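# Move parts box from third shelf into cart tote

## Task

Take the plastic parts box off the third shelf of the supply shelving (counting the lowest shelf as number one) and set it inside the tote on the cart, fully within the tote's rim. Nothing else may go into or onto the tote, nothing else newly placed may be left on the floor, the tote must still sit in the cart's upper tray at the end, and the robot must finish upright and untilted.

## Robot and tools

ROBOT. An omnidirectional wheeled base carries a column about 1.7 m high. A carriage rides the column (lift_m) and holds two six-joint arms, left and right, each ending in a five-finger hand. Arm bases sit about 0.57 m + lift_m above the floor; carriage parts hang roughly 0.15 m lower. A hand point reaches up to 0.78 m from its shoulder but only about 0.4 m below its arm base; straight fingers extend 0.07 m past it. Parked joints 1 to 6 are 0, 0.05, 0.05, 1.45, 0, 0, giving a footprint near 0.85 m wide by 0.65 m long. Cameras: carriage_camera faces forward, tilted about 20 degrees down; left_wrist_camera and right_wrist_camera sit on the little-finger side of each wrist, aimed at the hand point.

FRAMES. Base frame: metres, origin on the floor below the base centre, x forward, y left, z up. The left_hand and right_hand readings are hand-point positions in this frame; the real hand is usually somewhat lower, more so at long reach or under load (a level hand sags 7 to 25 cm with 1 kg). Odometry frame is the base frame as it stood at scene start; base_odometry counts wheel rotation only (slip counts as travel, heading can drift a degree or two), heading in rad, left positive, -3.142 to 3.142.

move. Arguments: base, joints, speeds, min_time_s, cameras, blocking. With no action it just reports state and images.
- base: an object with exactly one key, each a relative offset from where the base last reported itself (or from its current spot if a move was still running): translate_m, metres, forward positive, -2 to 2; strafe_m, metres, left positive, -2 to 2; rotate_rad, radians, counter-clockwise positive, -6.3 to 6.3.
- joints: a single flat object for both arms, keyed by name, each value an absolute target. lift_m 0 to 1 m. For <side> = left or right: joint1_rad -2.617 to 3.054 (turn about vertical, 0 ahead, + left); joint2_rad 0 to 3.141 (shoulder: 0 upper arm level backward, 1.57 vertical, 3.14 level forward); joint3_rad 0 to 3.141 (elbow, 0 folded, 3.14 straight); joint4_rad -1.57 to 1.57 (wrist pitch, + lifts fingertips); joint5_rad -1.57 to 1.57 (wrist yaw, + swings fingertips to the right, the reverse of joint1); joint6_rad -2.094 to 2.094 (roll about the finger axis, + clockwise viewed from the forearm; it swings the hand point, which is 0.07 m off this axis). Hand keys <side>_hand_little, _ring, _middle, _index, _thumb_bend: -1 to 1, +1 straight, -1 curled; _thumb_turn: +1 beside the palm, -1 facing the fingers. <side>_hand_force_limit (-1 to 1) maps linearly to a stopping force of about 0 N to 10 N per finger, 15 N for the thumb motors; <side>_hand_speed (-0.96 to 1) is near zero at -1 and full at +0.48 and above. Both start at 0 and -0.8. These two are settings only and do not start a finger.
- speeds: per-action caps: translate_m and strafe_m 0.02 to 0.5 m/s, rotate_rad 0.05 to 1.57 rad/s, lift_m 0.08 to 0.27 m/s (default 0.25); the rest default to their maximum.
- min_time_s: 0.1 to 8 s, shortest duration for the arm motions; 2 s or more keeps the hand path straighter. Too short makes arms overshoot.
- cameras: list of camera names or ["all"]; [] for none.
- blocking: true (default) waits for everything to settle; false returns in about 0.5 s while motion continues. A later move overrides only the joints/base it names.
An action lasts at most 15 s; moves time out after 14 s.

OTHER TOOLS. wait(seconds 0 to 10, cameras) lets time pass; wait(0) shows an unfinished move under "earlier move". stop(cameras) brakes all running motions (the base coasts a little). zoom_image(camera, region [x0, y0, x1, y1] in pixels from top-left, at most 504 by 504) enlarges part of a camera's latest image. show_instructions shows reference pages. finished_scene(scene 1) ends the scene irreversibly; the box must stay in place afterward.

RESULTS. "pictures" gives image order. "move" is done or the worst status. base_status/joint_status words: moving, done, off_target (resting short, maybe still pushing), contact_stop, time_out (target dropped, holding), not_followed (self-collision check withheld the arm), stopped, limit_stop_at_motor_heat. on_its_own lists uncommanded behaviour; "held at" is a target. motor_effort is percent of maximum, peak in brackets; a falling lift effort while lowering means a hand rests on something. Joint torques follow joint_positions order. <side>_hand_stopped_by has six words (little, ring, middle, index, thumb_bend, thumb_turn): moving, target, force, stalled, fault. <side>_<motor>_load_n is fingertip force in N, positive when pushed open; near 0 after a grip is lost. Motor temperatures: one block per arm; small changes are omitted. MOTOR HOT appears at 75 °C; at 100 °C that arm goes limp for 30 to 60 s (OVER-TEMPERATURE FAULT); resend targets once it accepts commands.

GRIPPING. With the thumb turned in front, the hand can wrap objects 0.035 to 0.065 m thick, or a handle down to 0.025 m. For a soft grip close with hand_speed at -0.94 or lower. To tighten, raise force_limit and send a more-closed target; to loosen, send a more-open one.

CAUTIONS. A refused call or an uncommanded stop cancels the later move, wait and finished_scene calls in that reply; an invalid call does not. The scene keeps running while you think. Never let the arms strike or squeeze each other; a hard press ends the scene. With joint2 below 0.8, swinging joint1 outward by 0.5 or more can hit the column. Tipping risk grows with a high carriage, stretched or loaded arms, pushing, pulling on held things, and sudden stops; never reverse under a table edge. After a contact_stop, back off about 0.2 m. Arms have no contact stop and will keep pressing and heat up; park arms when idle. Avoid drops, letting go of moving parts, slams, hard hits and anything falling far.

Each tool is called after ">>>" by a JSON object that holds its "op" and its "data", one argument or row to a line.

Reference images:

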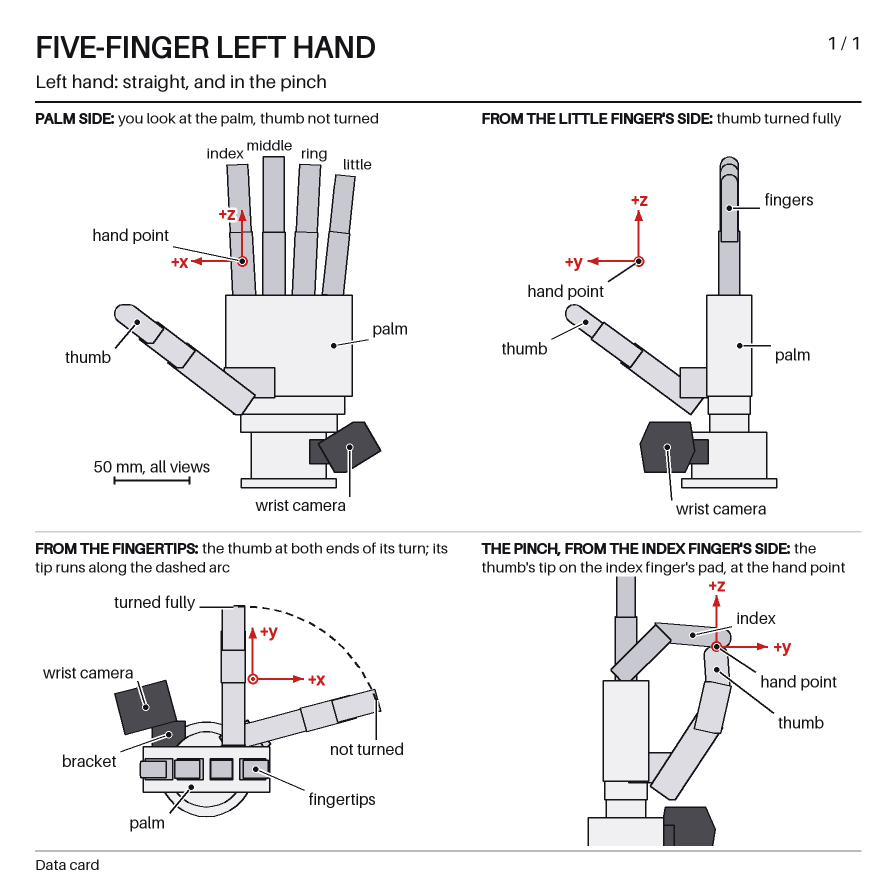

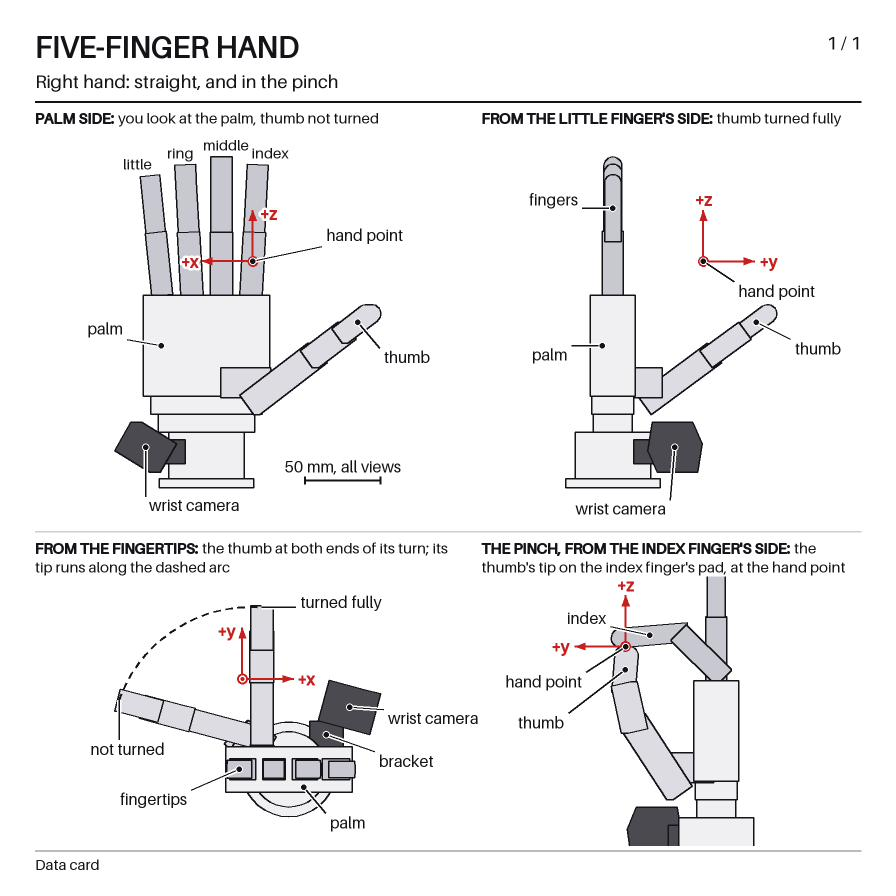

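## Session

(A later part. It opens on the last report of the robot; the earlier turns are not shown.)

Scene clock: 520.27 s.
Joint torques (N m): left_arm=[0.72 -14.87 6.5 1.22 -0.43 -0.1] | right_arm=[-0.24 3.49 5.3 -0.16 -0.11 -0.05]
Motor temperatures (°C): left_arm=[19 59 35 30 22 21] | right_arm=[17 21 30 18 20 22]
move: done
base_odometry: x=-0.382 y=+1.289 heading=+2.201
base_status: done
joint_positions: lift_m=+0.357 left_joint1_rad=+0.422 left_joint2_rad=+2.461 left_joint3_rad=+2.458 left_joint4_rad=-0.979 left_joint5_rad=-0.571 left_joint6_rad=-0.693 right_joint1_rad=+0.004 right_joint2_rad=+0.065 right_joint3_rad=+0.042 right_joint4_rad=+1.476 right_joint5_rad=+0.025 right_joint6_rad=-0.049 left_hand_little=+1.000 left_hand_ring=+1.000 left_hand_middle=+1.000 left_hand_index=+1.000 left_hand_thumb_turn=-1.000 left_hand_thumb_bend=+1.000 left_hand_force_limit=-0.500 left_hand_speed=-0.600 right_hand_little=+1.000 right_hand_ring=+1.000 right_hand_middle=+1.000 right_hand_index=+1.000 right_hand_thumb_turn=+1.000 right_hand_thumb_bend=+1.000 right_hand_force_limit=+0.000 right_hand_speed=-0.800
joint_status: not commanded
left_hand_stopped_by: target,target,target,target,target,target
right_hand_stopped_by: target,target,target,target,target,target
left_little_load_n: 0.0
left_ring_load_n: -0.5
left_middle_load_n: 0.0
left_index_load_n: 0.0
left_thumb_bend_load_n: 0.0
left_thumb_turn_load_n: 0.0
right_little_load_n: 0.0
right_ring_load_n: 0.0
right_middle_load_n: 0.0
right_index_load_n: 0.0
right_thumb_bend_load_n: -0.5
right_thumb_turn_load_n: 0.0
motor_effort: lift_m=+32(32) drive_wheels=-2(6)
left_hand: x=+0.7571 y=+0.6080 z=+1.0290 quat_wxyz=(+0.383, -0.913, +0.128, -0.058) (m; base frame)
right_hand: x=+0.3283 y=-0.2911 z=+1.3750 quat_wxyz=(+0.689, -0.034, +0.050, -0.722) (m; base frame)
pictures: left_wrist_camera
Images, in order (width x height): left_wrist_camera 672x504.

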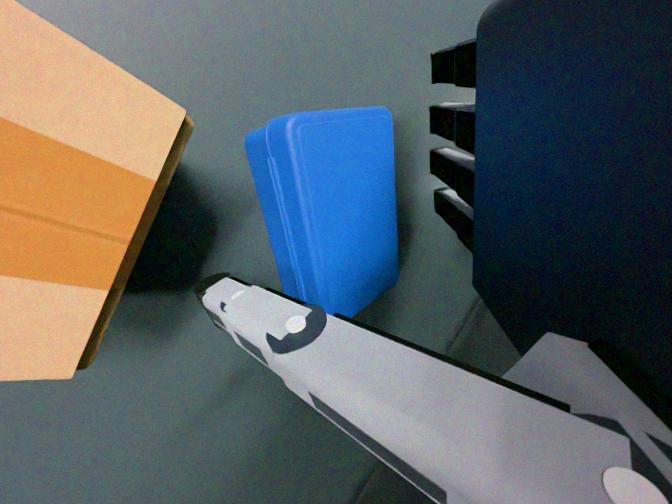

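>>> {"op": "move", "data": {
  "joints": {"lift_m": 0.35},
  "speeds": {"lift_m": 0.08}
}}

>>> {"op": "move", "data": {
  "joints": {"left_hand_speed": -0.9, "left_hand_force_limit": -0.5, "left_hand_index": -0.1, "left_hand_middle": -0.1, "left_hand_ring": -0.1, "left_hand_little": -0.1, "left_hand_thumb_bend": 0.2},
  "cameras": ["left_wrist_camera"]
}}

Scene clock: 526.20 s.
Joint torques (N m): left_arm=[0.69 -14.91 6.72 1.26 -0.42 -0.1] | right_arm=[-0.25 3.29 5.26 -0.19 -0.11 -0.06]
Motor temperatures (°C): left_arm=[19 59 35 30 22 21] | right_arm=[17 21 30 18 20 22]
move: done
base_odometry: x=-0.382 y=+1.289 heading=+2.201
base_status: not commanded
joint_positions: lift_m=+0.350 left_joint1_rad=+0.422 left_joint2_rad=+2.461 left_joint3_rad=+2.455 left_joint4_rad=-0.981 left_joint5_rad=-0.572 left_joint6_rad=-0.693 right_joint1_rad=+0.004 right_joint2_rad=+0.065 right_joint3_rad=+0.042 right_joint4_rad=+1.478 right_joint5_rad=+0.025 right_joint6_rad=-0.049 left_hand_little=+1.000 left_hand_ring=+1.000 left_hand_middle=+1.000 left_hand_index=+1.000 left_hand_thumb_turn=-1.000 left_hand_thumb_bend=+1.000 left_hand_force_limit=-0.500 left_hand_speed=-0.600 right_hand_little=+1.000 right_hand_ring=+1.000 right_hand_middle=+1.000 right_hand_index=+1.000 right_hand_thumb_turn=+1.000 right_hand_thumb_bend=+1.000 right_hand_force_limit=+0.000 right_hand_speed=-0.800
joint_status: all done
left_hand_stopped_by: target,target,target,target,target,target
right_hand_stopped_by: target,target,target,target,target,target
left_little_load_n: 0.0
left_ring_load_n: 0.0
left_middle_load_n: 0.0
left_index_load_n: 0.0
left_thumb_bend_load_n: 0.0
left_thumb_turn_load_n: 0.0
right_little_load_n: 0.0
right_ring_load_n: 0.0
right_middle_load_n: 0.0
right_index_load_n: 0.0
right_thumb_bend_load_n: 0.0
right_thumb_turn_load_n: 0.0
motor_effort: lift_m=+34(35) drive_wheels=-1(2)
left_hand: x=+0.7563 y=+0.6077 z=+1.0208 quat_wxyz=(+0.382, -0.913, +0.128, -0.057) (m; base frame)
right_hand: x=+0.3277 y=-0.2911 z=+1.3681 quat_wxyz=(+0.689, -0.034, +0.049, -0.722) (m; base frame)
pictures: none

Scene clock: 530.63 s.
Joint torques (N m): left_arm=[0.7 -14.84 6.76 1.17 -0.33 -0.1] | right_arm=[-0.25 3.38 5.3 -0.2 -0.11 -0.05]
Motor temperatures (°C): left_arm=[19 59 35 30 22 21] | right_arm=[17 21 30 18 20 22]
move: off_target
base_odometry: x=-0.382 y=+1.289 heading=+2.201
base_status: not commanded
joint_positions: lift_m=+0.350 left_joint1_rad=+0.423 left_joint2_rad=+2.461 left_joint3_rad=+2.455 left_joint4_rad=-0.974 left_joint5_rad=-0.579 left_joint6_rad=-0.693 right_joint1_rad=+0.004 right_joint2_rad=+0.065 right_joint3_rad=+0.042 right_joint4_rad=+1.478 right_joint5_rad=+0.025 right_joint6_rad=-0.049 left_hand_little=-0.100 left_hand_ring=+0.247 left_hand_middle=+0.275 left_hand_index=+0.237 left_hand_thumb_turn=-1.000 left_hand_thumb_bend=+0.630 left_hand_force_limit=-0.500 left_hand_speed=-0.900 right_hand_little=+1.000 right_hand_ring=+1.000 right_hand_middle=+1.000 right_hand_index=+1.000 right_hand_thumb_turn=+1.000 right_hand_thumb_bend=+1.000 right_hand_force_limit=+0.000 right_hand_speed=-0.800
joint_status: left_hand_ring off_target (ended at +0.247, target -0.100); left_hand_middle off_target (ended at +0.275, target -0.100); left_hand_index off_target (ended at +0.237, target -0.100); left_hand_thumb_bend off_target (ended at +0.630, target +0.200); the others done
left_hand_stopped_by: target,force,force,force,force,target
right_hand_stopped_by: target,target,target,target,target,target
left_little_load_n: 1.5
left_ring_load_n: 2.0
left_middle_load_n: 1.0
left_index_load_n: 3.0
left_thumb_bend_load_n: 5.5
left_thumb_turn_load_n: 3.0
right_little_load_n: 0.0
right_ring_load_n: 0.0
right_middle_load_n: 0.0
right_index_load_n: 0.0
right_thumb_bend_load_n: 0.0
right_thumb_turn_load_n: 0.0
motor_effort: lift_m=+34(34) drive_wheels=+0(1)
left_hand: x=+0.7569 y=+0.6098 z=+1.0220 quat_wxyz=(+0.386, -0.912, +0.126, -0.057) (m; base frame)
right_hand: x=+0.3277 y=-0.2911 z=+1.3681 quat_wxyz=(+0.689, -0.034, +0.049, -0.722) (m; base frame)
pictures: left_wrist_camera
Images, in order (width x height): left_wrist_camera 672x504.

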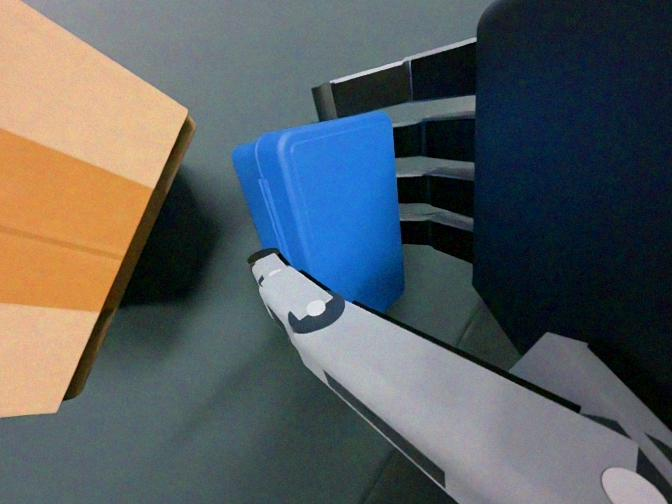

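>>> {"op": "move", "data": {
  "joints": {"left_hand_speed": -0.92, "left_hand_force_limit": 0.2, "left_hand_index": 0.0, "left_hand_middle": 0.0, "left_hand_ring": 0.0, "left_hand_thumb_bend": 0.3}
}}

>>> {"op": "move", "data": {
  "joints": {"lift_m": 0.38},
  "speeds": {"lift_m": 0.08},
  "cameras": ["left_wrist_camera"]
}}

Scene clock: 534.13 s.
Joint torques (N m): left_arm=[0.69 -14.82 6.74 1.17 -0.34 -0.11] | right_arm=[-0.25 3.4 5.31 -0.2 -0.11 -0.06]
Motor temperatures (°C): left_arm=[19 59 36 30 22 21] | right_arm=[17 21 30 18 20 22]
move: off_target
base_odometry: x=-0.382 y=+1.289 heading=+2.201
base_status: not commanded
joint_positions: lift_m=+0.350 left_joint1_rad=+0.423 left_joint2_rad=+2.461 left_joint3_rad=+2.455 left_joint4_rad=-0.974 left_joint5_rad=-0.579 left_joint6_rad=-0.693 right_joint1_rad=+0.004 right_joint2_rad=+0.065 right_joint3_rad=+0.042 right_joint4_rad=+1.478 right_joint5_rad=+0.025 right_joint6_rad=-0.049 left_hand_little=-0.100 left_hand_ring=+0.227 left_hand_middle=+0.219 left_hand_index=+0.202 left_hand_thumb_turn=-1.000 left_hand_thumb_bend=+0.627 left_hand_force_limit=+0.200 left_hand_speed=-0.920 right_hand_little=+1.000 right_hand_ring=+1.000 right_hand_middle=+1.000 right_hand_index=+1.000 right_hand_thumb_turn=+1.000 right_hand_thumb_bend=+1.000 right_hand_force_limit=+0.000 right_hand_speed=-0.800
joint_status: left_hand_ring off_target (ended at +0.227, target +0.000); left_hand_middle off_target (ended at +0.219, target +0.000); left_hand_index off_target (ended at +0.202, target +0.000); left_hand_thumb_bend off_target (ended at +0.627, target +0.300); the others done
left_hand_stopped_by: target,force,force,force,force,target
right_hand_stopped_by: target,target,target,target,target,target
left_little_load_n: -1.0
left_ring_load_n: 2.5
left_middle_load_n: 7.5
left_index_load_n: 5.0
left_thumb_bend_load_n: 15.5
left_thumb_turn_load_n: 2.5
right_little_load_n: 0.0
right_ring_load_n: 0.5
right_middle_load_n: 0.0
right_index_load_n: 0.0
right_thumb_bend_load_n: 0.0
right_thumb_turn_load_n: 0.0
motor_effort: lift_m=+34(34) drive_wheels=+0(0)
left_hand: x=+0.7569 y=+0.6098 z=+1.0220 quat_wxyz=(+0.386, -0.912, +0.126, -0.057) (m; base frame)
right_hand: x=+0.3277 y=-0.2911 z=+1.3681 quat_wxyz=(+0.689, -0.034, +0.049, -0.722) (m; base frame)
pictures: none

Scene clock: 534.87 s.
Joint torques (N m): left_arm=[0.7 -14.83 6.74 1.21 -0.36 -0.11] | right_arm=[-0.27 3.37 5.3 -0.2 -0.11 -0.06]
Motor temperatures (°C): left_arm=[19 59 36 30 22 21] | right_arm=[17 21 30 18 20 22]
move: done
base_odometry: x=-0.382 y=+1.289 heading=+2.201
base_status: not commanded
joint_positions: lift_m=+0.380 left_joint1_rad=+0.423 left_joint2_rad=+2.461 left_joint3_rad=+2.455 left_joint4_rad=-0.981 left_joint5_rad=-0.579 left_joint6_rad=-0.693 right_joint1_rad=+0.004 right_joint2_rad=+0.065 right_joint3_rad=+0.042 right_joint4_rad=+1.478 right_joint5_rad=+0.025 right_joint6_rad=-0.049 left_hand_little=-0.100 left_hand_ring=+0.227 left_hand_middle=+0.219 left_hand_index=+0.202 left_hand_thumb_turn=-1.000 left_hand_thumb_bend=+0.627 left_hand_force_limit=+0.200 left_hand_speed=-0.920 right_hand_little=+1.000 right_hand_ring=+1.000 right_hand_middle=+1.000 right_hand_index=+1.000 right_hand_thumb_turn=+1.000 right_hand_thumb_bend=+1.000 right_hand_force_limit=+0.000 right_hand_speed=-0.800
joint_status: all done
left_hand_stopped_by: target,force,force,force,force,target
right_hand_stopped_by: target,target,target,target,target,target
left_little_load_n: -1.0
left_ring_load_n: 2.5
left_middle_load_n: 7.5
left_index_load_n: 5.0
left_thumb_bend_load_n: 15.5
left_thumb_turn_load_n: 2.5
right_little_load_n: 0.0
right_ring_load_n: 0.0
right_middle_load_n: 0.0
right_index_load_n: 0.0
right_thumb_bend_load_n: 0.0
right_thumb_turn_load_n: 0.0
motor_effort: lift_m=+32(39) drive_wheels=-1(2)
left_hand: x=+0.7552 y=+0.6091 z=+1.0510 quat_wxyz=(+0.384, -0.913, +0.127, -0.054) (m; base frame)
right_hand: x=+0.3277 y=-0.2911 z=+1.3982 quat_wxyz=(+0.689, -0.034, +0.049, -0.722) (m; base frame)
pictures: left_wrist_camera
Images, in order (width x height): left_wrist_camera 672x504.

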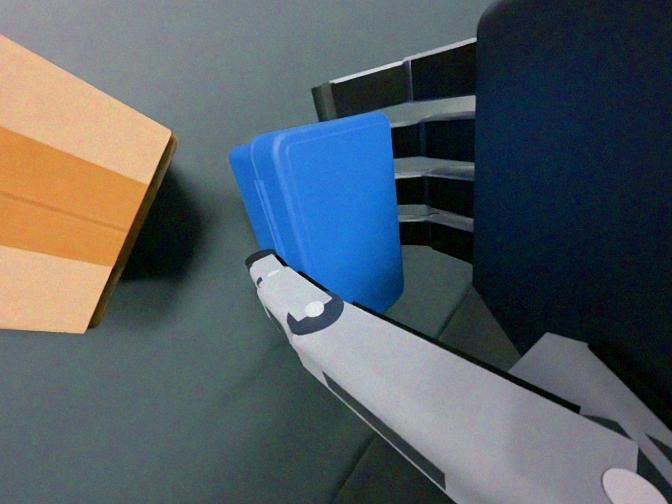

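>>> {"op": "move", "data": {
  "joints": {"lift_m": 0.44},
  "speeds": {"lift_m": 0.1},
  "cameras": ["left_wrist_camera"]
}}

>>> {"op": "move", "data": {
  "base": {"translate_m": -0.55},
  "speeds": {"translate_m": 0.2},
  "cameras": ["left_wrist_camera", "carriage_camera"]
}}

Scene clock: 539.13 s.
Joint torques (N m): left_arm=[0.68 -14.89 6.76 1.25 -0.33 -0.11] | right_arm=[-0.25 3.38 5.29 -0.2 -0.11 -0.06]
Motor temperatures (°C): left_arm=[19 59 36 30 22 21] | right_arm=[17 21 30 18 20 22]
move: done
base_odometry: x=-0.382 y=+1.289 heading=+2.201
base_status: not commanded
joint_positions: lift_m=+0.440 left_joint1_rad=+0.423 left_joint2_rad=+2.462 left_joint3_rad=+2.454 left_joint4_rad=-0.984 left_joint5_rad=-0.579 left_joint6_rad=-0.693 right_joint1_rad=+0.004 right_joint2_rad=+0.065 right_joint3_rad=+0.042 right_joint4_rad=+1.478 right_joint5_rad=+0.025 right_joint6_rad=-0.049 left_hand_little=-0.100 left_hand_ring=+0.227 left_hand_middle=+0.219 left_hand_index=+0.202 left_hand_thumb_turn=-1.000 left_hand_thumb_bend=+0.627 left_hand_force_limit=+0.200 left_hand_speed=-0.920 right_hand_little=+1.000 right_hand_ring=+1.000 right_hand_middle=+1.000 right_hand_index=+1.000 right_hand_thumb_turn=+1.000 right_hand_thumb_bend=+1.000 right_hand_force_limit=+0.000 right_hand_speed=-0.800
joint_status: all done
left_hand_stopped_by: target,force,force,force,force,target
right_hand_stopped_by: target,target,target,target,target,target
left_little_load_n: -0.5
left_ring_load_n: 2.5
left_middle_load_n: 7.0
left_index_load_n: 5.0
left_thumb_bend_load_n: 15.5
left_thumb_turn_load_n: 2.5
right_little_load_n: 0.0
right_ring_load_n: 0.0
right_middle_load_n: 0.0
right_index_load_n: 0.0
right_thumb_bend_load_n: 0.0
right_thumb_turn_load_n: 0.0
motor_effort: lift_m=+32(41) drive_wheels=-1(2)
left_hand: x=+0.7545 y=+0.6087 z=+1.1101 quat_wxyz=(+0.384, -0.913, +0.128, -0.052) (m; base frame)
right_hand: x=+0.3277 y=-0.2911 z=+1.4583 quat_wxyz=(+0.689, -0.034, +0.049, -0.722) (m; base frame)
pictures: left_wrist_camera
Images, in order (width x height): left_wrist_camera 672x504.

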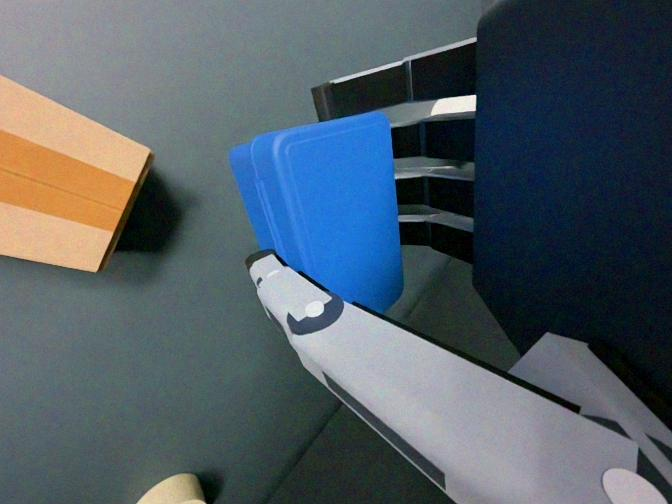

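Scene clock: 543.07 s.
Joint torques (N m): left_arm=[0.54 -14.86 6.84 1.25 -0.34 -0.1] | right_arm=[-0.27 3.38 5.31 -0.2 -0.11 -0.06]
Motor temperatures (°C): left_arm=[19 58 36 30 22 21] | right_arm=[17 21 30 18 20 22]
move: done
base_odometry: x=-0.058 y=+0.845 heading=+2.201
base_status: done
joint_positions: lift_m=+0.440 left_joint1_rad=+0.424 left_joint2_rad=+2.462 left_joint3_rad=+2.454 left_joint4_rad=-0.984 left_joint5_rad=-0.579 left_joint6_rad=-0.693 right_joint1_rad=+0.004 right_joint2_rad=+0.065 right_joint3_rad=+0.042 right_joint4_rad=+1.477 right_joint5_rad=+0.025 right_joint6_rad=-0.049 left_hand_little=-0.100 left_hand_ring=+0.227 left_hand_middle=+0.219 left_hand_index=+0.202 left_hand_thumb_turn=-1.000 left_hand_thumb_bend=+0.627 left_hand_force_limit=+0.200 left_hand_speed=-0.920 right_hand_little=+1.000 right_hand_ring=+1.000 right_hand_middle=+1.000 right_hand_index=+1.000 right_hand_thumb_turn=+1.000 right_hand_thumb_bend=+1.000 right_hand_force_limit=+0.000 right_hand_speed=-0.800
joint_status: not commanded
left_hand_stopped_by: target,force,force,force,force,target
right_hand_stopped_by: target,target,target,target,target,target
left_little_load_n: -0.5
left_ring_load_n: 3.0
left_middle_load_n: 7.0
left_index_load_n: 5.0
left_thumb_bend_load_n: 15.5
left_thumb_turn_load_n: 2.5
right_little_load_n: 0.0
right_ring_load_n: 0.0
right_middle_load_n: 0.0
right_index_load_n: 0.0
right_thumb_bend_load_n: 0.0
right_thumb_turn_load_n: 0.0
motor_effort: lift_m=+32(32) drive_wheels=+0(11)
left_hand: x=+0.7542 y=+0.6093 z=+1.1101 quat_wxyz=(+0.384, -0.913, +0.127, -0.052) (m; base frame)
right_hand: x=+0.3279 y=-0.2911 z=+1.4582 quat_wxyz=(+0.689, -0.034, +0.049, -0.722) (m; base frame)
pictures: carriage_camera, left_wrist_camera
Images, in order (width x height): carriage_camera 672x504, left_wrist_camera 672x504.

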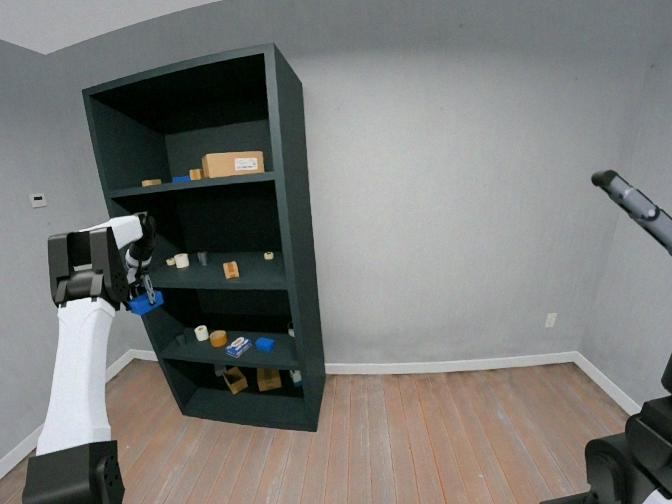

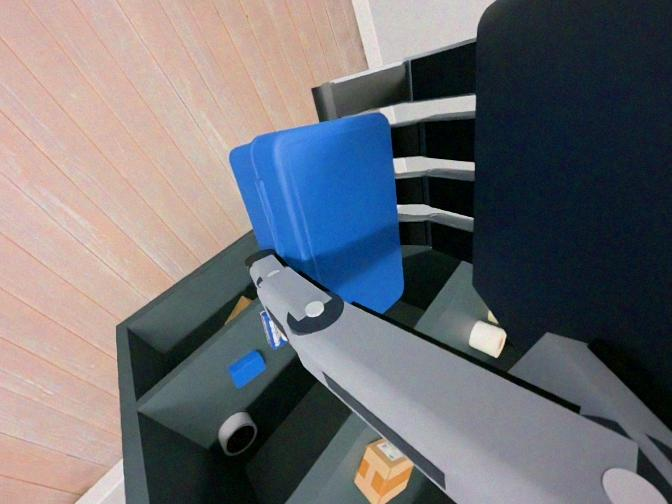

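>>> {"op": "move", "data": {
  "joints": {"left_joint1_rad": 0.1, "left_joint2_rad": 1.4, "left_joint3_rad": 1.4},
  "min_time_s": 3
}}

>>> {"op": "move", "data": {
  "base": {"rotate_rad": -1.62},
  "speeds": {"rotate_rad": 0.6},
  "cameras": ["left_wrist_camera", "carriage_camera"]
}}

Scene clock: 557.10 s.
Joint torques (N m): left_arm=[-0.73 -8.17 6.05 1.26 -0.33 -0.11] | right_arm=[-0.25 3.37 5.3 -0.19 -0.11 -0.05]
Motor temperatures (°C): left_arm=[19 57 36 29 22 21] | right_arm=[17 21 30 18 20 22]
move: done
base_odometry: x=-0.058 y=+0.845 heading=+2.201
base_status: not commanded
joint_positions: lift_m=+0.440 left_joint1_rad=+0.109 left_joint2_rad=+1.423 left_joint3_rad=+1.410 left_joint4_rad=-0.986 left_joint5_rad=-0.579 left_joint6_rad=-0.693 right_joint1_rad=+0.004 right_joint2_rad=+0.065 right_joint3_rad=+0.042 right_joint4_rad=+1.477 right_joint5_rad=+0.025 right_joint6_rad=-0.049 left_hand_little=-0.100 left_hand_ring=+0.227 left_hand_middle=+0.219 left_hand_index=+0.202 left_hand_thumb_turn=-1.000 left_hand_thumb_bend=+0.627 left_hand_force_limit=+0.200 left_hand_speed=-0.920 right_hand_little=+1.000 right_hand_ring=+1.000 right_hand_middle=+1.000 right_hand_index=+1.000 right_hand_thumb_turn=+1.000 right_hand_thumb_bend=+1.000 right_hand_force_limit=+0.000 right_hand_speed=-0.800
joint_status: all done
left_hand_stopped_by: target,force,force,force,force,target
right_hand_stopped_by: target,target,target,target,target,target
left_little_load_n: -0.5
left_ring_load_n: 2.5
left_middle_load_n: 7.0
left_index_load_n: 5.0
left_thumb_bend_load_n: 15.0
left_thumb_turn_load_n: 2.5
right_little_load_n: 0.0
right_ring_load_n: 0.0
right_middle_load_n: 0.0
right_index_load_n: 0.0
right_thumb_bend_load_n: 0.0
right_thumb_turn_load_n: 0.0
motor_effort: lift_m=+32(32) drive_wheels=+0(2)
left_hand: x=+0.5756 y=+0.4065 z=+1.2032 quat_wxyz=(+0.369, -0.883, +0.270, -0.109) (m; base frame)
right_hand: x=+0.3279 y=-0.2911 z=+1.4582 quat_wxyz=(+0.689, -0.034, +0.049, -0.722) (m; base frame)
pictures: none

Scene clock: 560.87 s.
Joint torques (N m): left_arm=[-0.34 -7.99 6.08 1.28 -0.32 -0.1] | right_arm=[-0.27 3.38 5.3 -0.19 -0.11 -0.06]
Motor temperatures (°C): left_arm=[19 55 36 29 22 21] | right_arm=[17 21 30 18 20 22]
move: done
base_odometry: x=-0.058 y=+0.845 heading=+0.581
base_status: done
joint_positions: lift_m=+0.440 left_joint1_rad=+0.105 left_joint2_rad=+1.421 left_joint3_rad=+1.410 left_joint4_rad=-0.986 left_joint5_rad=-0.581 left_joint6_rad=-0.693 right_joint1_rad=+0.004 right_joint2_rad=+0.065 right_joint3_rad=+0.042 right_joint4_rad=+1.477 right_joint5_rad=+0.025 right_joint6_rad=-0.049 left_hand_little=-0.100 left_hand_ring=+0.227 left_hand_middle=+0.219 left_hand_index=+0.202 left_hand_thumb_turn=-1.000 left_hand_thumb_bend=+0.627 left_hand_force_limit=+0.200 left_hand_speed=-0.920 right_hand_little=+1.000 right_hand_ring=+1.000 right_hand_middle=+1.000 right_hand_index=+1.000 right_hand_thumb_turn=+1.000 right_hand_thumb_bend=+1.000 right_hand_force_limit=+0.000 right_hand_speed=-0.800
joint_status: not commanded
left_hand_stopped_by: target,force,force,force,force,target
right_hand_stopped_by: target,target,target,target,target,target
left_little_load_n: -1.0
left_ring_load_n: 3.0
left_middle_load_n: 7.0
left_index_load_n: 5.0
left_thumb_bend_load_n: 15.5
left_thumb_turn_load_n: 2.5
right_little_load_n: 0.0
right_ring_load_n: 0.0
right_middle_load_n: 0.0
right_index_load_n: 0.0
right_thumb_bend_load_n: 0.0
right_thumb_turn_load_n: 0.0
motor_effort: lift_m=+32(32) drive_wheels=+2(9)
left_hand: x=+0.5756 y=+0.4056 z=+1.2039 quat_wxyz=(+0.370, -0.882, +0.271, -0.110) (m; base frame)
right_hand: x=+0.3279 y=-0.2911 z=+1.4582 quat_wxyz=(+0.689, -0.034, +0.049, -0.722) (m; base frame)
pictures: carriage_camera, left_wrist_camera
Images, in order (width x height): carriage_camera 672x504, left_wrist_camera 672x504.

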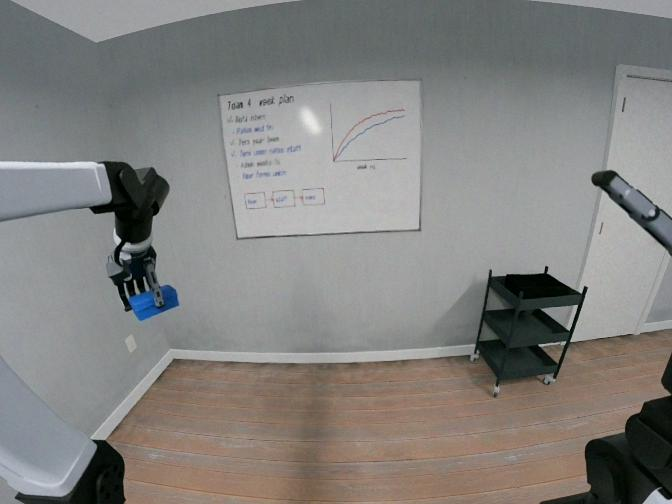

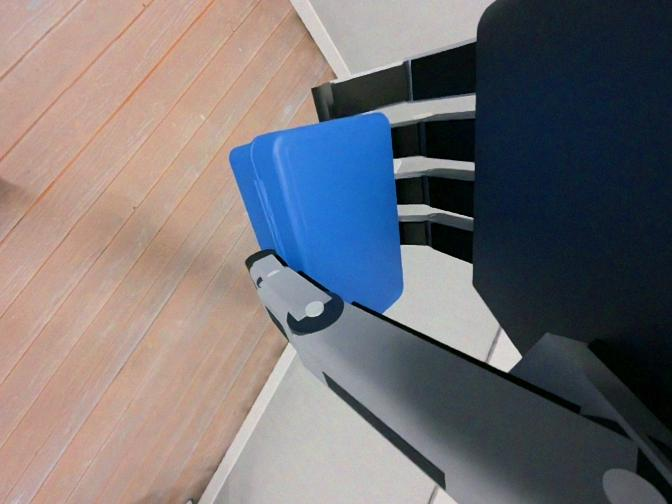

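>>> {"op": "zoom_image", "data": {
  "camera": "carriage_camera",
  "region": [450, 250, 610, 410]
}}

Scaled by 3.150 from the camera's 672x504 image, which has a finer 960x720 frame.

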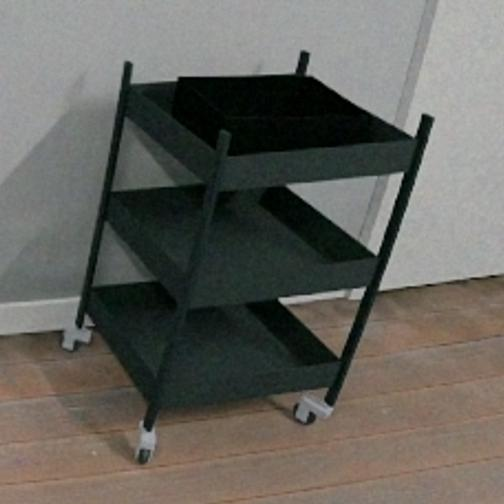

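>>> {"op": "move", "data": {
  "base": {"strafe_m": -1.5},
  "speeds": {"strafe_m": 0.35},
  "cameras": ["carriage_camera"]
}}

Scene clock: 592.33 s.
Joint torques (N m): left_arm=[-0.23 -7.98 6.05 1.26 -0.32 -0.11] | right_arm=[-0.25 3.36 5.3 -0.19 -0.11 -0.06]
Motor temperatures (°C): left_arm=[19 44 35 30 22 21] | right_arm=[17 21 30 18 20 22]
move: done
base_odometry: x=+0.764 y=-0.410 heading=+0.580
base_status: done
joint_positions: lift_m=+0.440 left_joint1_rad=+0.104 left_joint2_rad=+1.421 left_joint3_rad=+1.410 left_joint4_rad=-0.986 left_joint5_rad=-0.581 left_joint6_rad=-0.693 right_joint1_rad=+0.004 right_joint2_rad=+0.065 right_joint3_rad=+0.042 right_joint4_rad=+1.477 right_joint5_rad=+0.025 right_joint6_rad=-0.049 left_hand_little=-0.100 left_hand_ring=+0.227 left_hand_middle=+0.219 left_hand_index=+0.202 left_hand_thumb_turn=-1.000 left_hand_thumb_bend=+0.627 left_hand_force_limit=+0.200 left_hand_speed=-0.920 right_hand_little=+1.000 right_hand_ring=+1.000 right_hand_middle=+1.000 right_hand_index=+1.000 right_hand_thumb_turn=+1.000 right_hand_thumb_bend=+1.000 right_hand_force_limit=+0.000 right_hand_speed=-0.800
joint_status: not commanded
left_hand_stopped_by: target,force,force,force,force,target
right_hand_stopped_by: target,target,target,target,target,target
left_little_load_n: -1.0
left_ring_load_n: 2.5
left_middle_load_n: 7.5
left_index_load_n: 5.0
left_thumb_bend_load_n: 15.5
left_thumb_turn_load_n: 3.0
right_little_load_n: 0.0
right_ring_load_n: 0.0
right_middle_load_n: 0.0
right_index_load_n: 0.0
right_thumb_bend_load_n: 0.0
right_thumb_turn_load_n: 0.0
motor_effort: lift_m=+32(32) drive_wheels=-4(15)
left_hand: x=+0.5757 y=+0.4053 z=+1.2039 quat_wxyz=(+0.370, -0.882, +0.271, -0.110) (m; base frame)
right_hand: x=+0.3279 y=-0.2911 z=+1.4582 quat_wxyz=(+0.689, -0.034, +0.049, -0.722) (m; base frame)
pictures: carriage_camera
Images, in order (width x height): carriage_camera 672x504.

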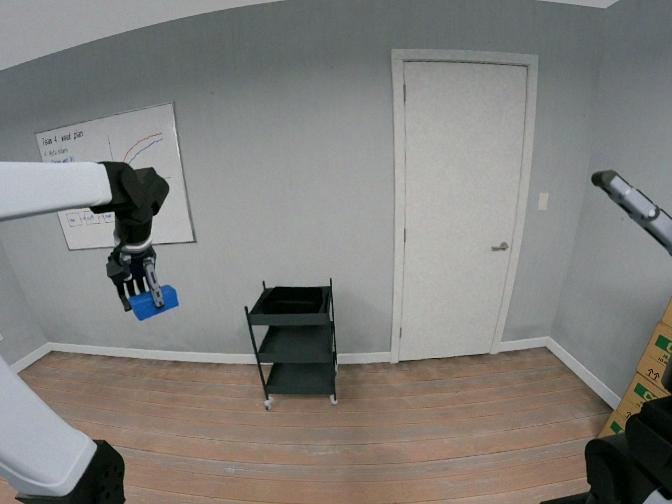

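>>> {"op": "move", "data": {
  "base": {"translate_m": 0.5},
  "speeds": {"translate_m": 0.25},
  "cameras": ["carriage_camera","left_wrist_camera"]
}}

Scene clock: 609.97 s.
Joint torques (N m): left_arm=[-0.18 -7.75 6.01 1.27 -0.32 -0.11] | right_arm=[-0.25 3.37 5.35 -0.18 -0.1 -0.05]
move: done
base_odometry: x=+1.183 y=-0.136 heading=+0.580
base_status: done
joint_positions: lift_m=+0.440 left_joint1_rad=+0.104 left_joint2_rad=+1.418 left_joint3_rad=+1.410 left_joint4_rad=-0.986 left_joint5_rad=-0.581 left_joint6_rad=-0.693 right_joint1_rad=+0.004 right_joint2_rad=+0.065 right_joint3_rad=+0.042 right_joint4_rad=+1.477 right_joint5_rad=+0.025 right_joint6_rad=-0.049 left_hand_little=-0.100 left_hand_ring=+0.227 left_hand_middle=+0.219 left_hand_index=+0.202 left_hand_thumb_turn=-1.000 left_hand_thumb_bend=+0.627 left_hand_force_limit=+0.200 left_hand_speed=-0.920 right_hand_little=+1.000 right_hand_ring=+1.000 right_hand_middle=+1.000 right_hand_index=+1.000 right_hand_thumb_turn=+1.000 right_hand_thumb_bend=+1.000 right_hand_force_limit=+0.000 right_hand_speed=-0.800
joint_status: not commanded
left_hand_stopped_by: target,force,force,force,force,target
right_hand_stopped_by: target,target,target,target,target,target
left_little_load_n: -1.0
left_ring_load_n: 3.0
left_middle_load_n: 7.5
left_index_load_n: 5.0
left_thumb_bend_load_n: 15.5
left_thumb_turn_load_n: 2.5
right_little_load_n: 0.0
right_ring_load_n: 0.0
right_middle_load_n: 0.0
right_index_load_n: 0.0
right_thumb_bend_load_n: 0.0
right_thumb_turn_load_n: 0.0
motor_effort: lift_m=+32(32) drive_wheels=+1(12)
left_hand: x=+0.5755 y=+0.4052 z=+1.2048 quat_wxyz=(+0.371, -0.881, +0.271, -0.111) (m; base frame)
right_hand: x=+0.3280 y=-0.2911 z=+1.4582 quat_wxyz=(+0.689, -0.034, +0.049, -0.722) (m; base frame)
pictures: carriage_camera, left_wrist_camera
Images, in order (width x height): carriage_camera 672x504, left_wrist_camera 672x504.

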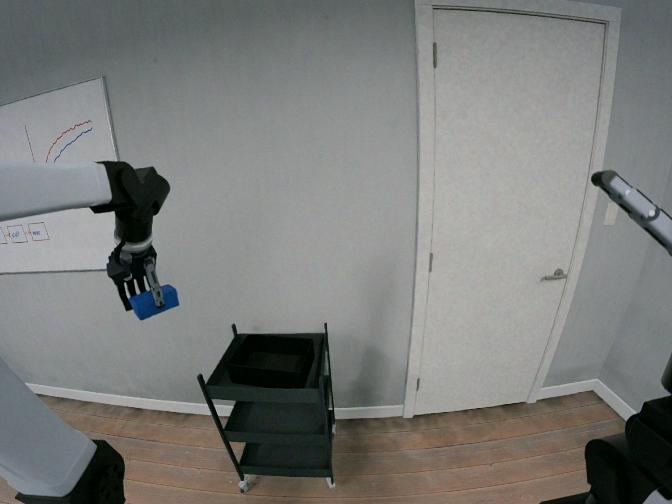

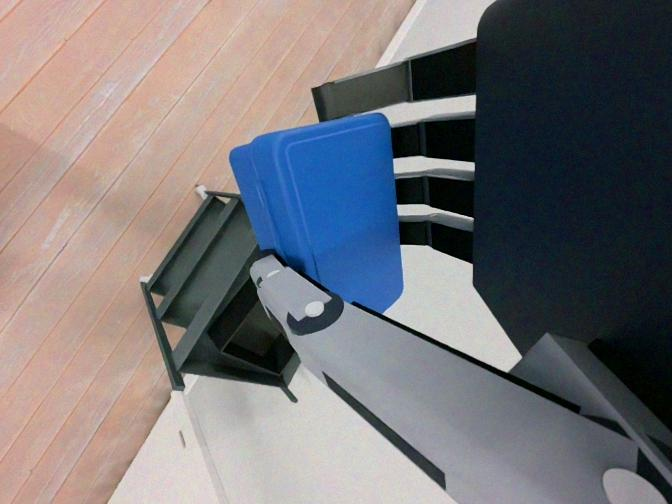

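>>> {"op": "zoom_image", "data": {
  "camera": "carriage_camera",
  "region": [180, 300, 360, 500]
}}

Scaled by 2.520 from the camera's 672x504 image, which has a finer 960x720 frame.

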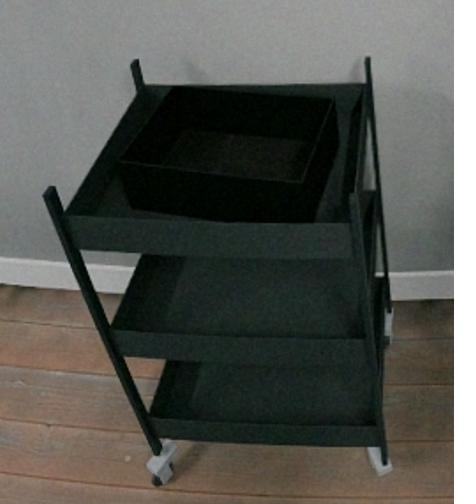

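>>> {"op": "move", "data": {
  "base": {"translate_m": 0.2},
  "speeds": {"translate_m": 0.2},
  "cameras": ["carriage_camera","left_wrist_camera"]
}}

Scene clock: 672.63 s.
Joint torques (N m): left_arm=[-0.2 -7.5 6.05 1.28 -0.32 -0.11] | right_arm=[-0.25 3.37 5.27 -0.16 -0.11 -0.06]
Motor temperatures (°C): left_arm=[19 39 35 30 22 21] | right_arm=[17 22 30 18 20 22]
move: done
base_odometry: x=+1.350 y=-0.026 heading=+0.580
base_status: done
joint_positions: lift_m=+0.440 left_joint1_rad=+0.104 left_joint2_rad=+1.416 left_joint3_rad=+1.410 left_joint4_rad=-0.986 left_joint5_rad=-0.581 left_joint6_rad=-0.693 right_joint1_rad=+0.004 right_joint2_rad=+0.065 right_joint3_rad=+0.042 right_joint4_rad=+1.475 right_joint5_rad=+0.025 right_joint6_rad=-0.049 left_hand_little=-0.100 left_hand_ring=+0.227 left_hand_middle=+0.219 left_hand_index=+0.202 left_hand_thumb_turn=-1.000 left_hand_thumb_bend=+0.627 left_hand_force_limit=+0.200 left_hand_speed=-0.920 right_hand_little=+1.000 right_hand_ring=+1.000 right_hand_middle=+1.000 right_hand_index=+1.000 right_hand_thumb_turn=+1.000 right_hand_thumb_bend=+1.000 right_hand_force_limit=+0.000 right_hand_speed=-0.800
joint_status: not commanded
left_hand_stopped_by: target,force,force,force,force,target
right_hand_stopped_by: target,target,target,target,target,target
left_little_load_n: -0.5
left_ring_load_n: 2.5
left_middle_load_n: 7.5
left_index_load_n: 5.0
left_thumb_bend_load_n: 15.0
left_thumb_turn_load_n: 3.0
right_little_load_n: 0.0
right_ring_load_n: 0.0
right_middle_load_n: 0.0
right_index_load_n: 0.0
right_thumb_bend_load_n: 0.0
right_thumb_turn_load_n: 0.0
motor_effort: lift_m=+32(32) drive_wheels=+1(13)
left_hand: x=+0.5754 y=+0.4052 z=+1.2053 quat_wxyz=(+0.371, -0.881, +0.271, -0.112) (m; base frame)
right_hand: x=+0.3285 y=-0.2911 z=+1.4580 quat_wxyz=(+0.689, -0.035, +0.050, -0.722) (m; base frame)
pictures: carriage_camera, left_wrist_camera
Images, in order (width x height): carriage_camera 672x504, left_wrist_camera 672x504.

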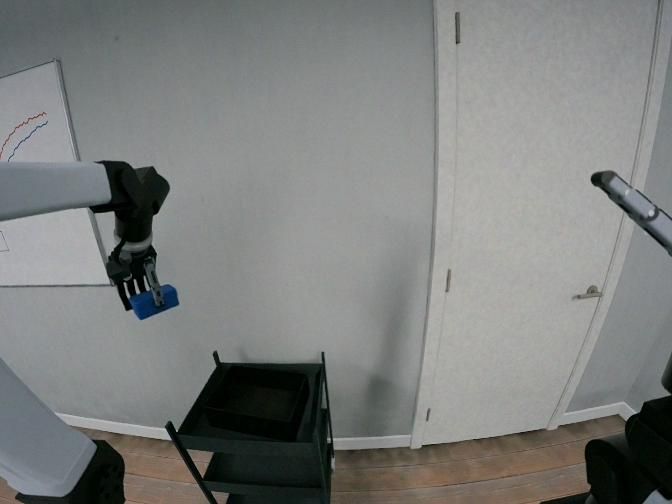

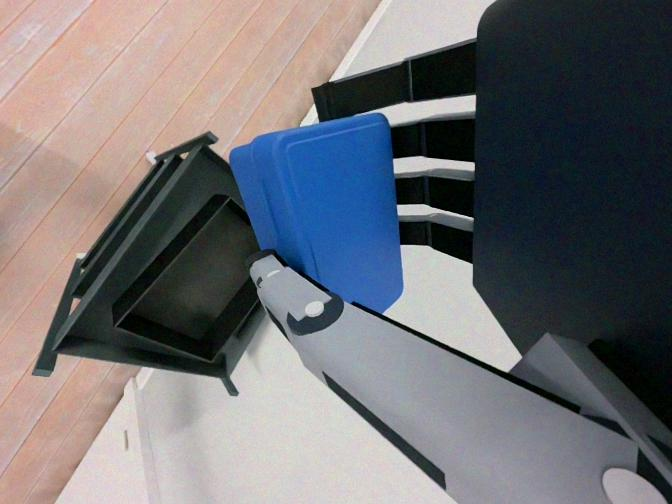

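>>> {"op": "move", "data": {
  "joints": {"left_joint1_rad": -0.17, "left_joint2_rad": 1.84, "left_joint3_rad": 1.84, "left_joint4_rad": -0.985, "left_joint5_rad": -0.58, "left_joint6_rad": -0.70},
  "min_time_s": 4,
  "cameras": ["carriage_camera","left_wrist_camera"]
}}

Scene clock: 718.97 s.
Joint torques (N m): left_arm=[-0.69 -8.24 9.18 1.28 -0.32 -0.1] | right_arm=[-0.25 3.37 5.33 -0.16 -0.11 -0.05]
move: done
base_odometry: x=+1.350 y=-0.026 heading=+0.580
base_status: not commanded
joint_positions: lift_m=+0.440 left_joint1_rad=-0.161 left_joint2_rad=+1.820 left_joint3_rad=+1.816 left_joint4_rad=-0.986 left_joint5_rad=-0.581 left_joint6_rad=-0.693 right_joint1_rad=+0.004 right_joint2_rad=+0.065 right_joint3_rad=+0.042 right_joint4_rad=+1.475 right_joint5_rad=+0.025 right_joint6_rad=-0.049 left_hand_little=-0.100 left_hand_ring=+0.227 left_hand_middle=+0.219 left_hand_index=+0.202 left_hand_thumb_turn=-1.000 left_hand_thumb_bend=+0.627 left_hand_force_limit=+0.200 left_hand_speed=-0.920 right_hand_little=+1.000 right_hand_ring=+1.000 right_hand_middle=+1.000 right_hand_index=+1.000 right_hand_thumb_turn=+1.000 right_hand_thumb_bend=+1.000 right_hand_force_limit=+0.000 right_hand_speed=-0.800
joint_status: all done
left_hand_stopped_by: target,force,force,force,force,target
right_hand_stopped_by: target,target,target,target,target,target
left_little_load_n: -1.0
left_ring_load_n: 2.5
left_middle_load_n: 7.5
left_index_load_n: 5.0
left_thumb_bend_load_n: 15.0
left_thumb_turn_load_n: 2.5
right_little_load_n: 0.0
right_ring_load_n: 0.0
right_middle_load_n: 0.0
right_index_load_n: 0.0
right_thumb_bend_load_n: 0.0
right_thumb_turn_load_n: 0.0
motor_effort: lift_m=+32(32) drive_wheels=+2(3)
left_hand: x=+0.6918 y=+0.2952 z=+1.2007 quat_wxyz=(+0.353, -0.838, +0.385, -0.160) (m; base frame)
right_hand: x=+0.3285 y=-0.2911 z=+1.4580 quat_wxyz=(+0.689, -0.035, +0.050, -0.722) (m; base frame)
pictures: carriage_camera, left_wrist_camera
Images, in order (width x height): carriage_camera 672x504, left_wrist_camera 672x504.

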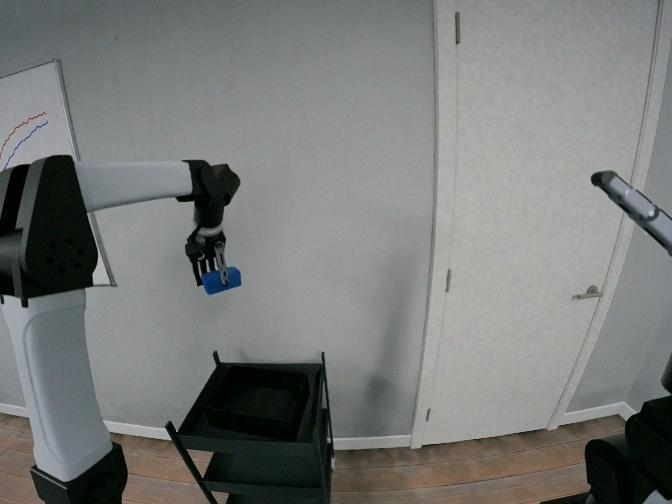

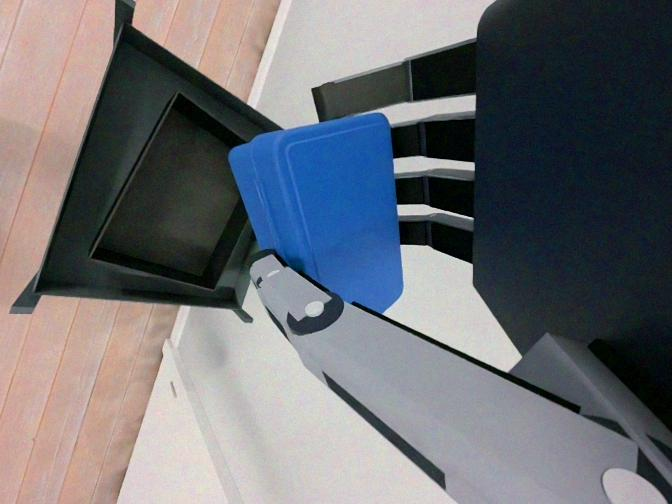

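>>> {"op": "move", "data": {
  "joints": {"lift_m": 0.32, "left_joint1_rad": -0.17, "left_joint2_rad": 1.97, "left_joint3_rad": 1.97, "left_joint4_rad": -0.985},
  "min_time_s": 3,
  "cameras": ["carriage_camera","left_wrist_camera"]
}}

Scene clock: 750.47 s.
Joint torques (N m): left_arm=[-0.73 -9.32 9.14 1.28 -0.32 -0.11] | right_arm=[-0.25 3.36 5.3 -0.15 -0.11 -0.06]
Motor temperatures (°C): left_arm=[19 39 40 30 22 21] | right_arm=[17 22 30 18 20 22]
move: done
base_odometry: x=+1.350 y=-0.026 heading=+0.580
base_status: not commanded
joint_positions: lift_m=+0.320 left_joint1_rad=-0.161 left_joint2_rad=+1.948 left_joint3_rad=+1.946 left_joint4_rad=-0.987 left_joint5_rad=-0.581 left_joint6_rad=-0.693 right_joint1_rad=+0.004 right_joint2_rad=+0.065 right_joint3_rad=+0.042 right_joint4_rad=+1.475 right_joint5_rad=+0.025 right_joint6_rad=-0.049 left_hand_little=-0.100 left_hand_ring=+0.227 left_hand_middle=+0.219 left_hand_index=+0.202 left_hand_thumb_turn=-1.000 left_hand_thumb_bend=+0.627 left_hand_force_limit=+0.200 left_hand_speed=-0.920 right_hand_little=+1.000 right_hand_ring=+1.000 right_hand_middle=+1.000 right_hand_index=+1.000 right_hand_thumb_turn=+1.000 right_hand_thumb_bend=+1.000 right_hand_force_limit=+0.000 right_hand_speed=-0.800
joint_status: all done
left_hand_stopped_by: target,force,force,force,force,target
right_hand_stopped_by: target,target,target,target,target,target
left_little_load_n: -0.5
left_ring_load_n: 3.0
left_middle_load_n: 7.0
left_index_load_n: 5.0
left_thumb_bend_load_n: 15.5
left_thumb_turn_load_n: 2.5
right_little_load_n: 0.0
right_ring_load_n: 0.0
right_middle_load_n: 0.0
right_index_load_n: 0.0
right_thumb_bend_load_n: 0.0
right_thumb_turn_load_n: 0.0
motor_effort: lift_m=+35(37) drive_wheels=-3(3)
left_hand: x=+0.7239 y=+0.2900 z=+1.0710 quat_wxyz=(+0.353, -0.838, +0.384, -0.161) (m; base frame)
right_hand: x=+0.3285 y=-0.2911 z=+1.3378 quat_wxyz=(+0.689, -0.035, +0.050, -0.722) (m; base frame)
pictures: carriage_camera, left_wrist_camera
Images, in order (width x height): carriage_camera 672x504, left_wrist_camera 672x504.

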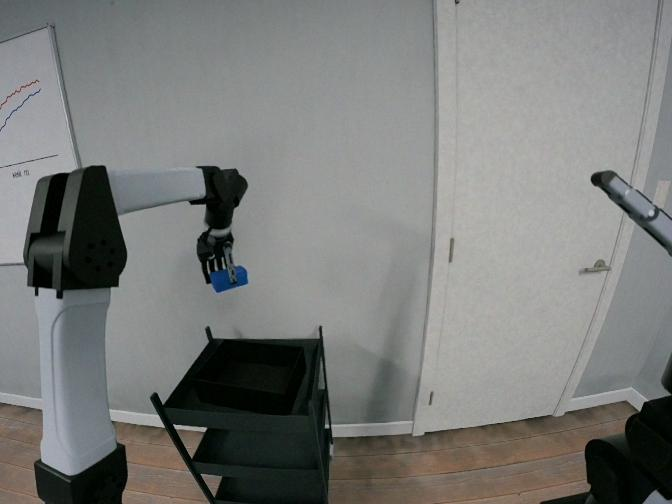

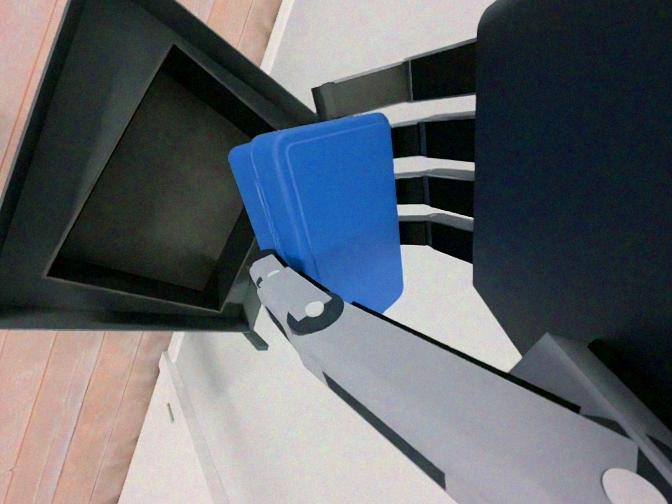

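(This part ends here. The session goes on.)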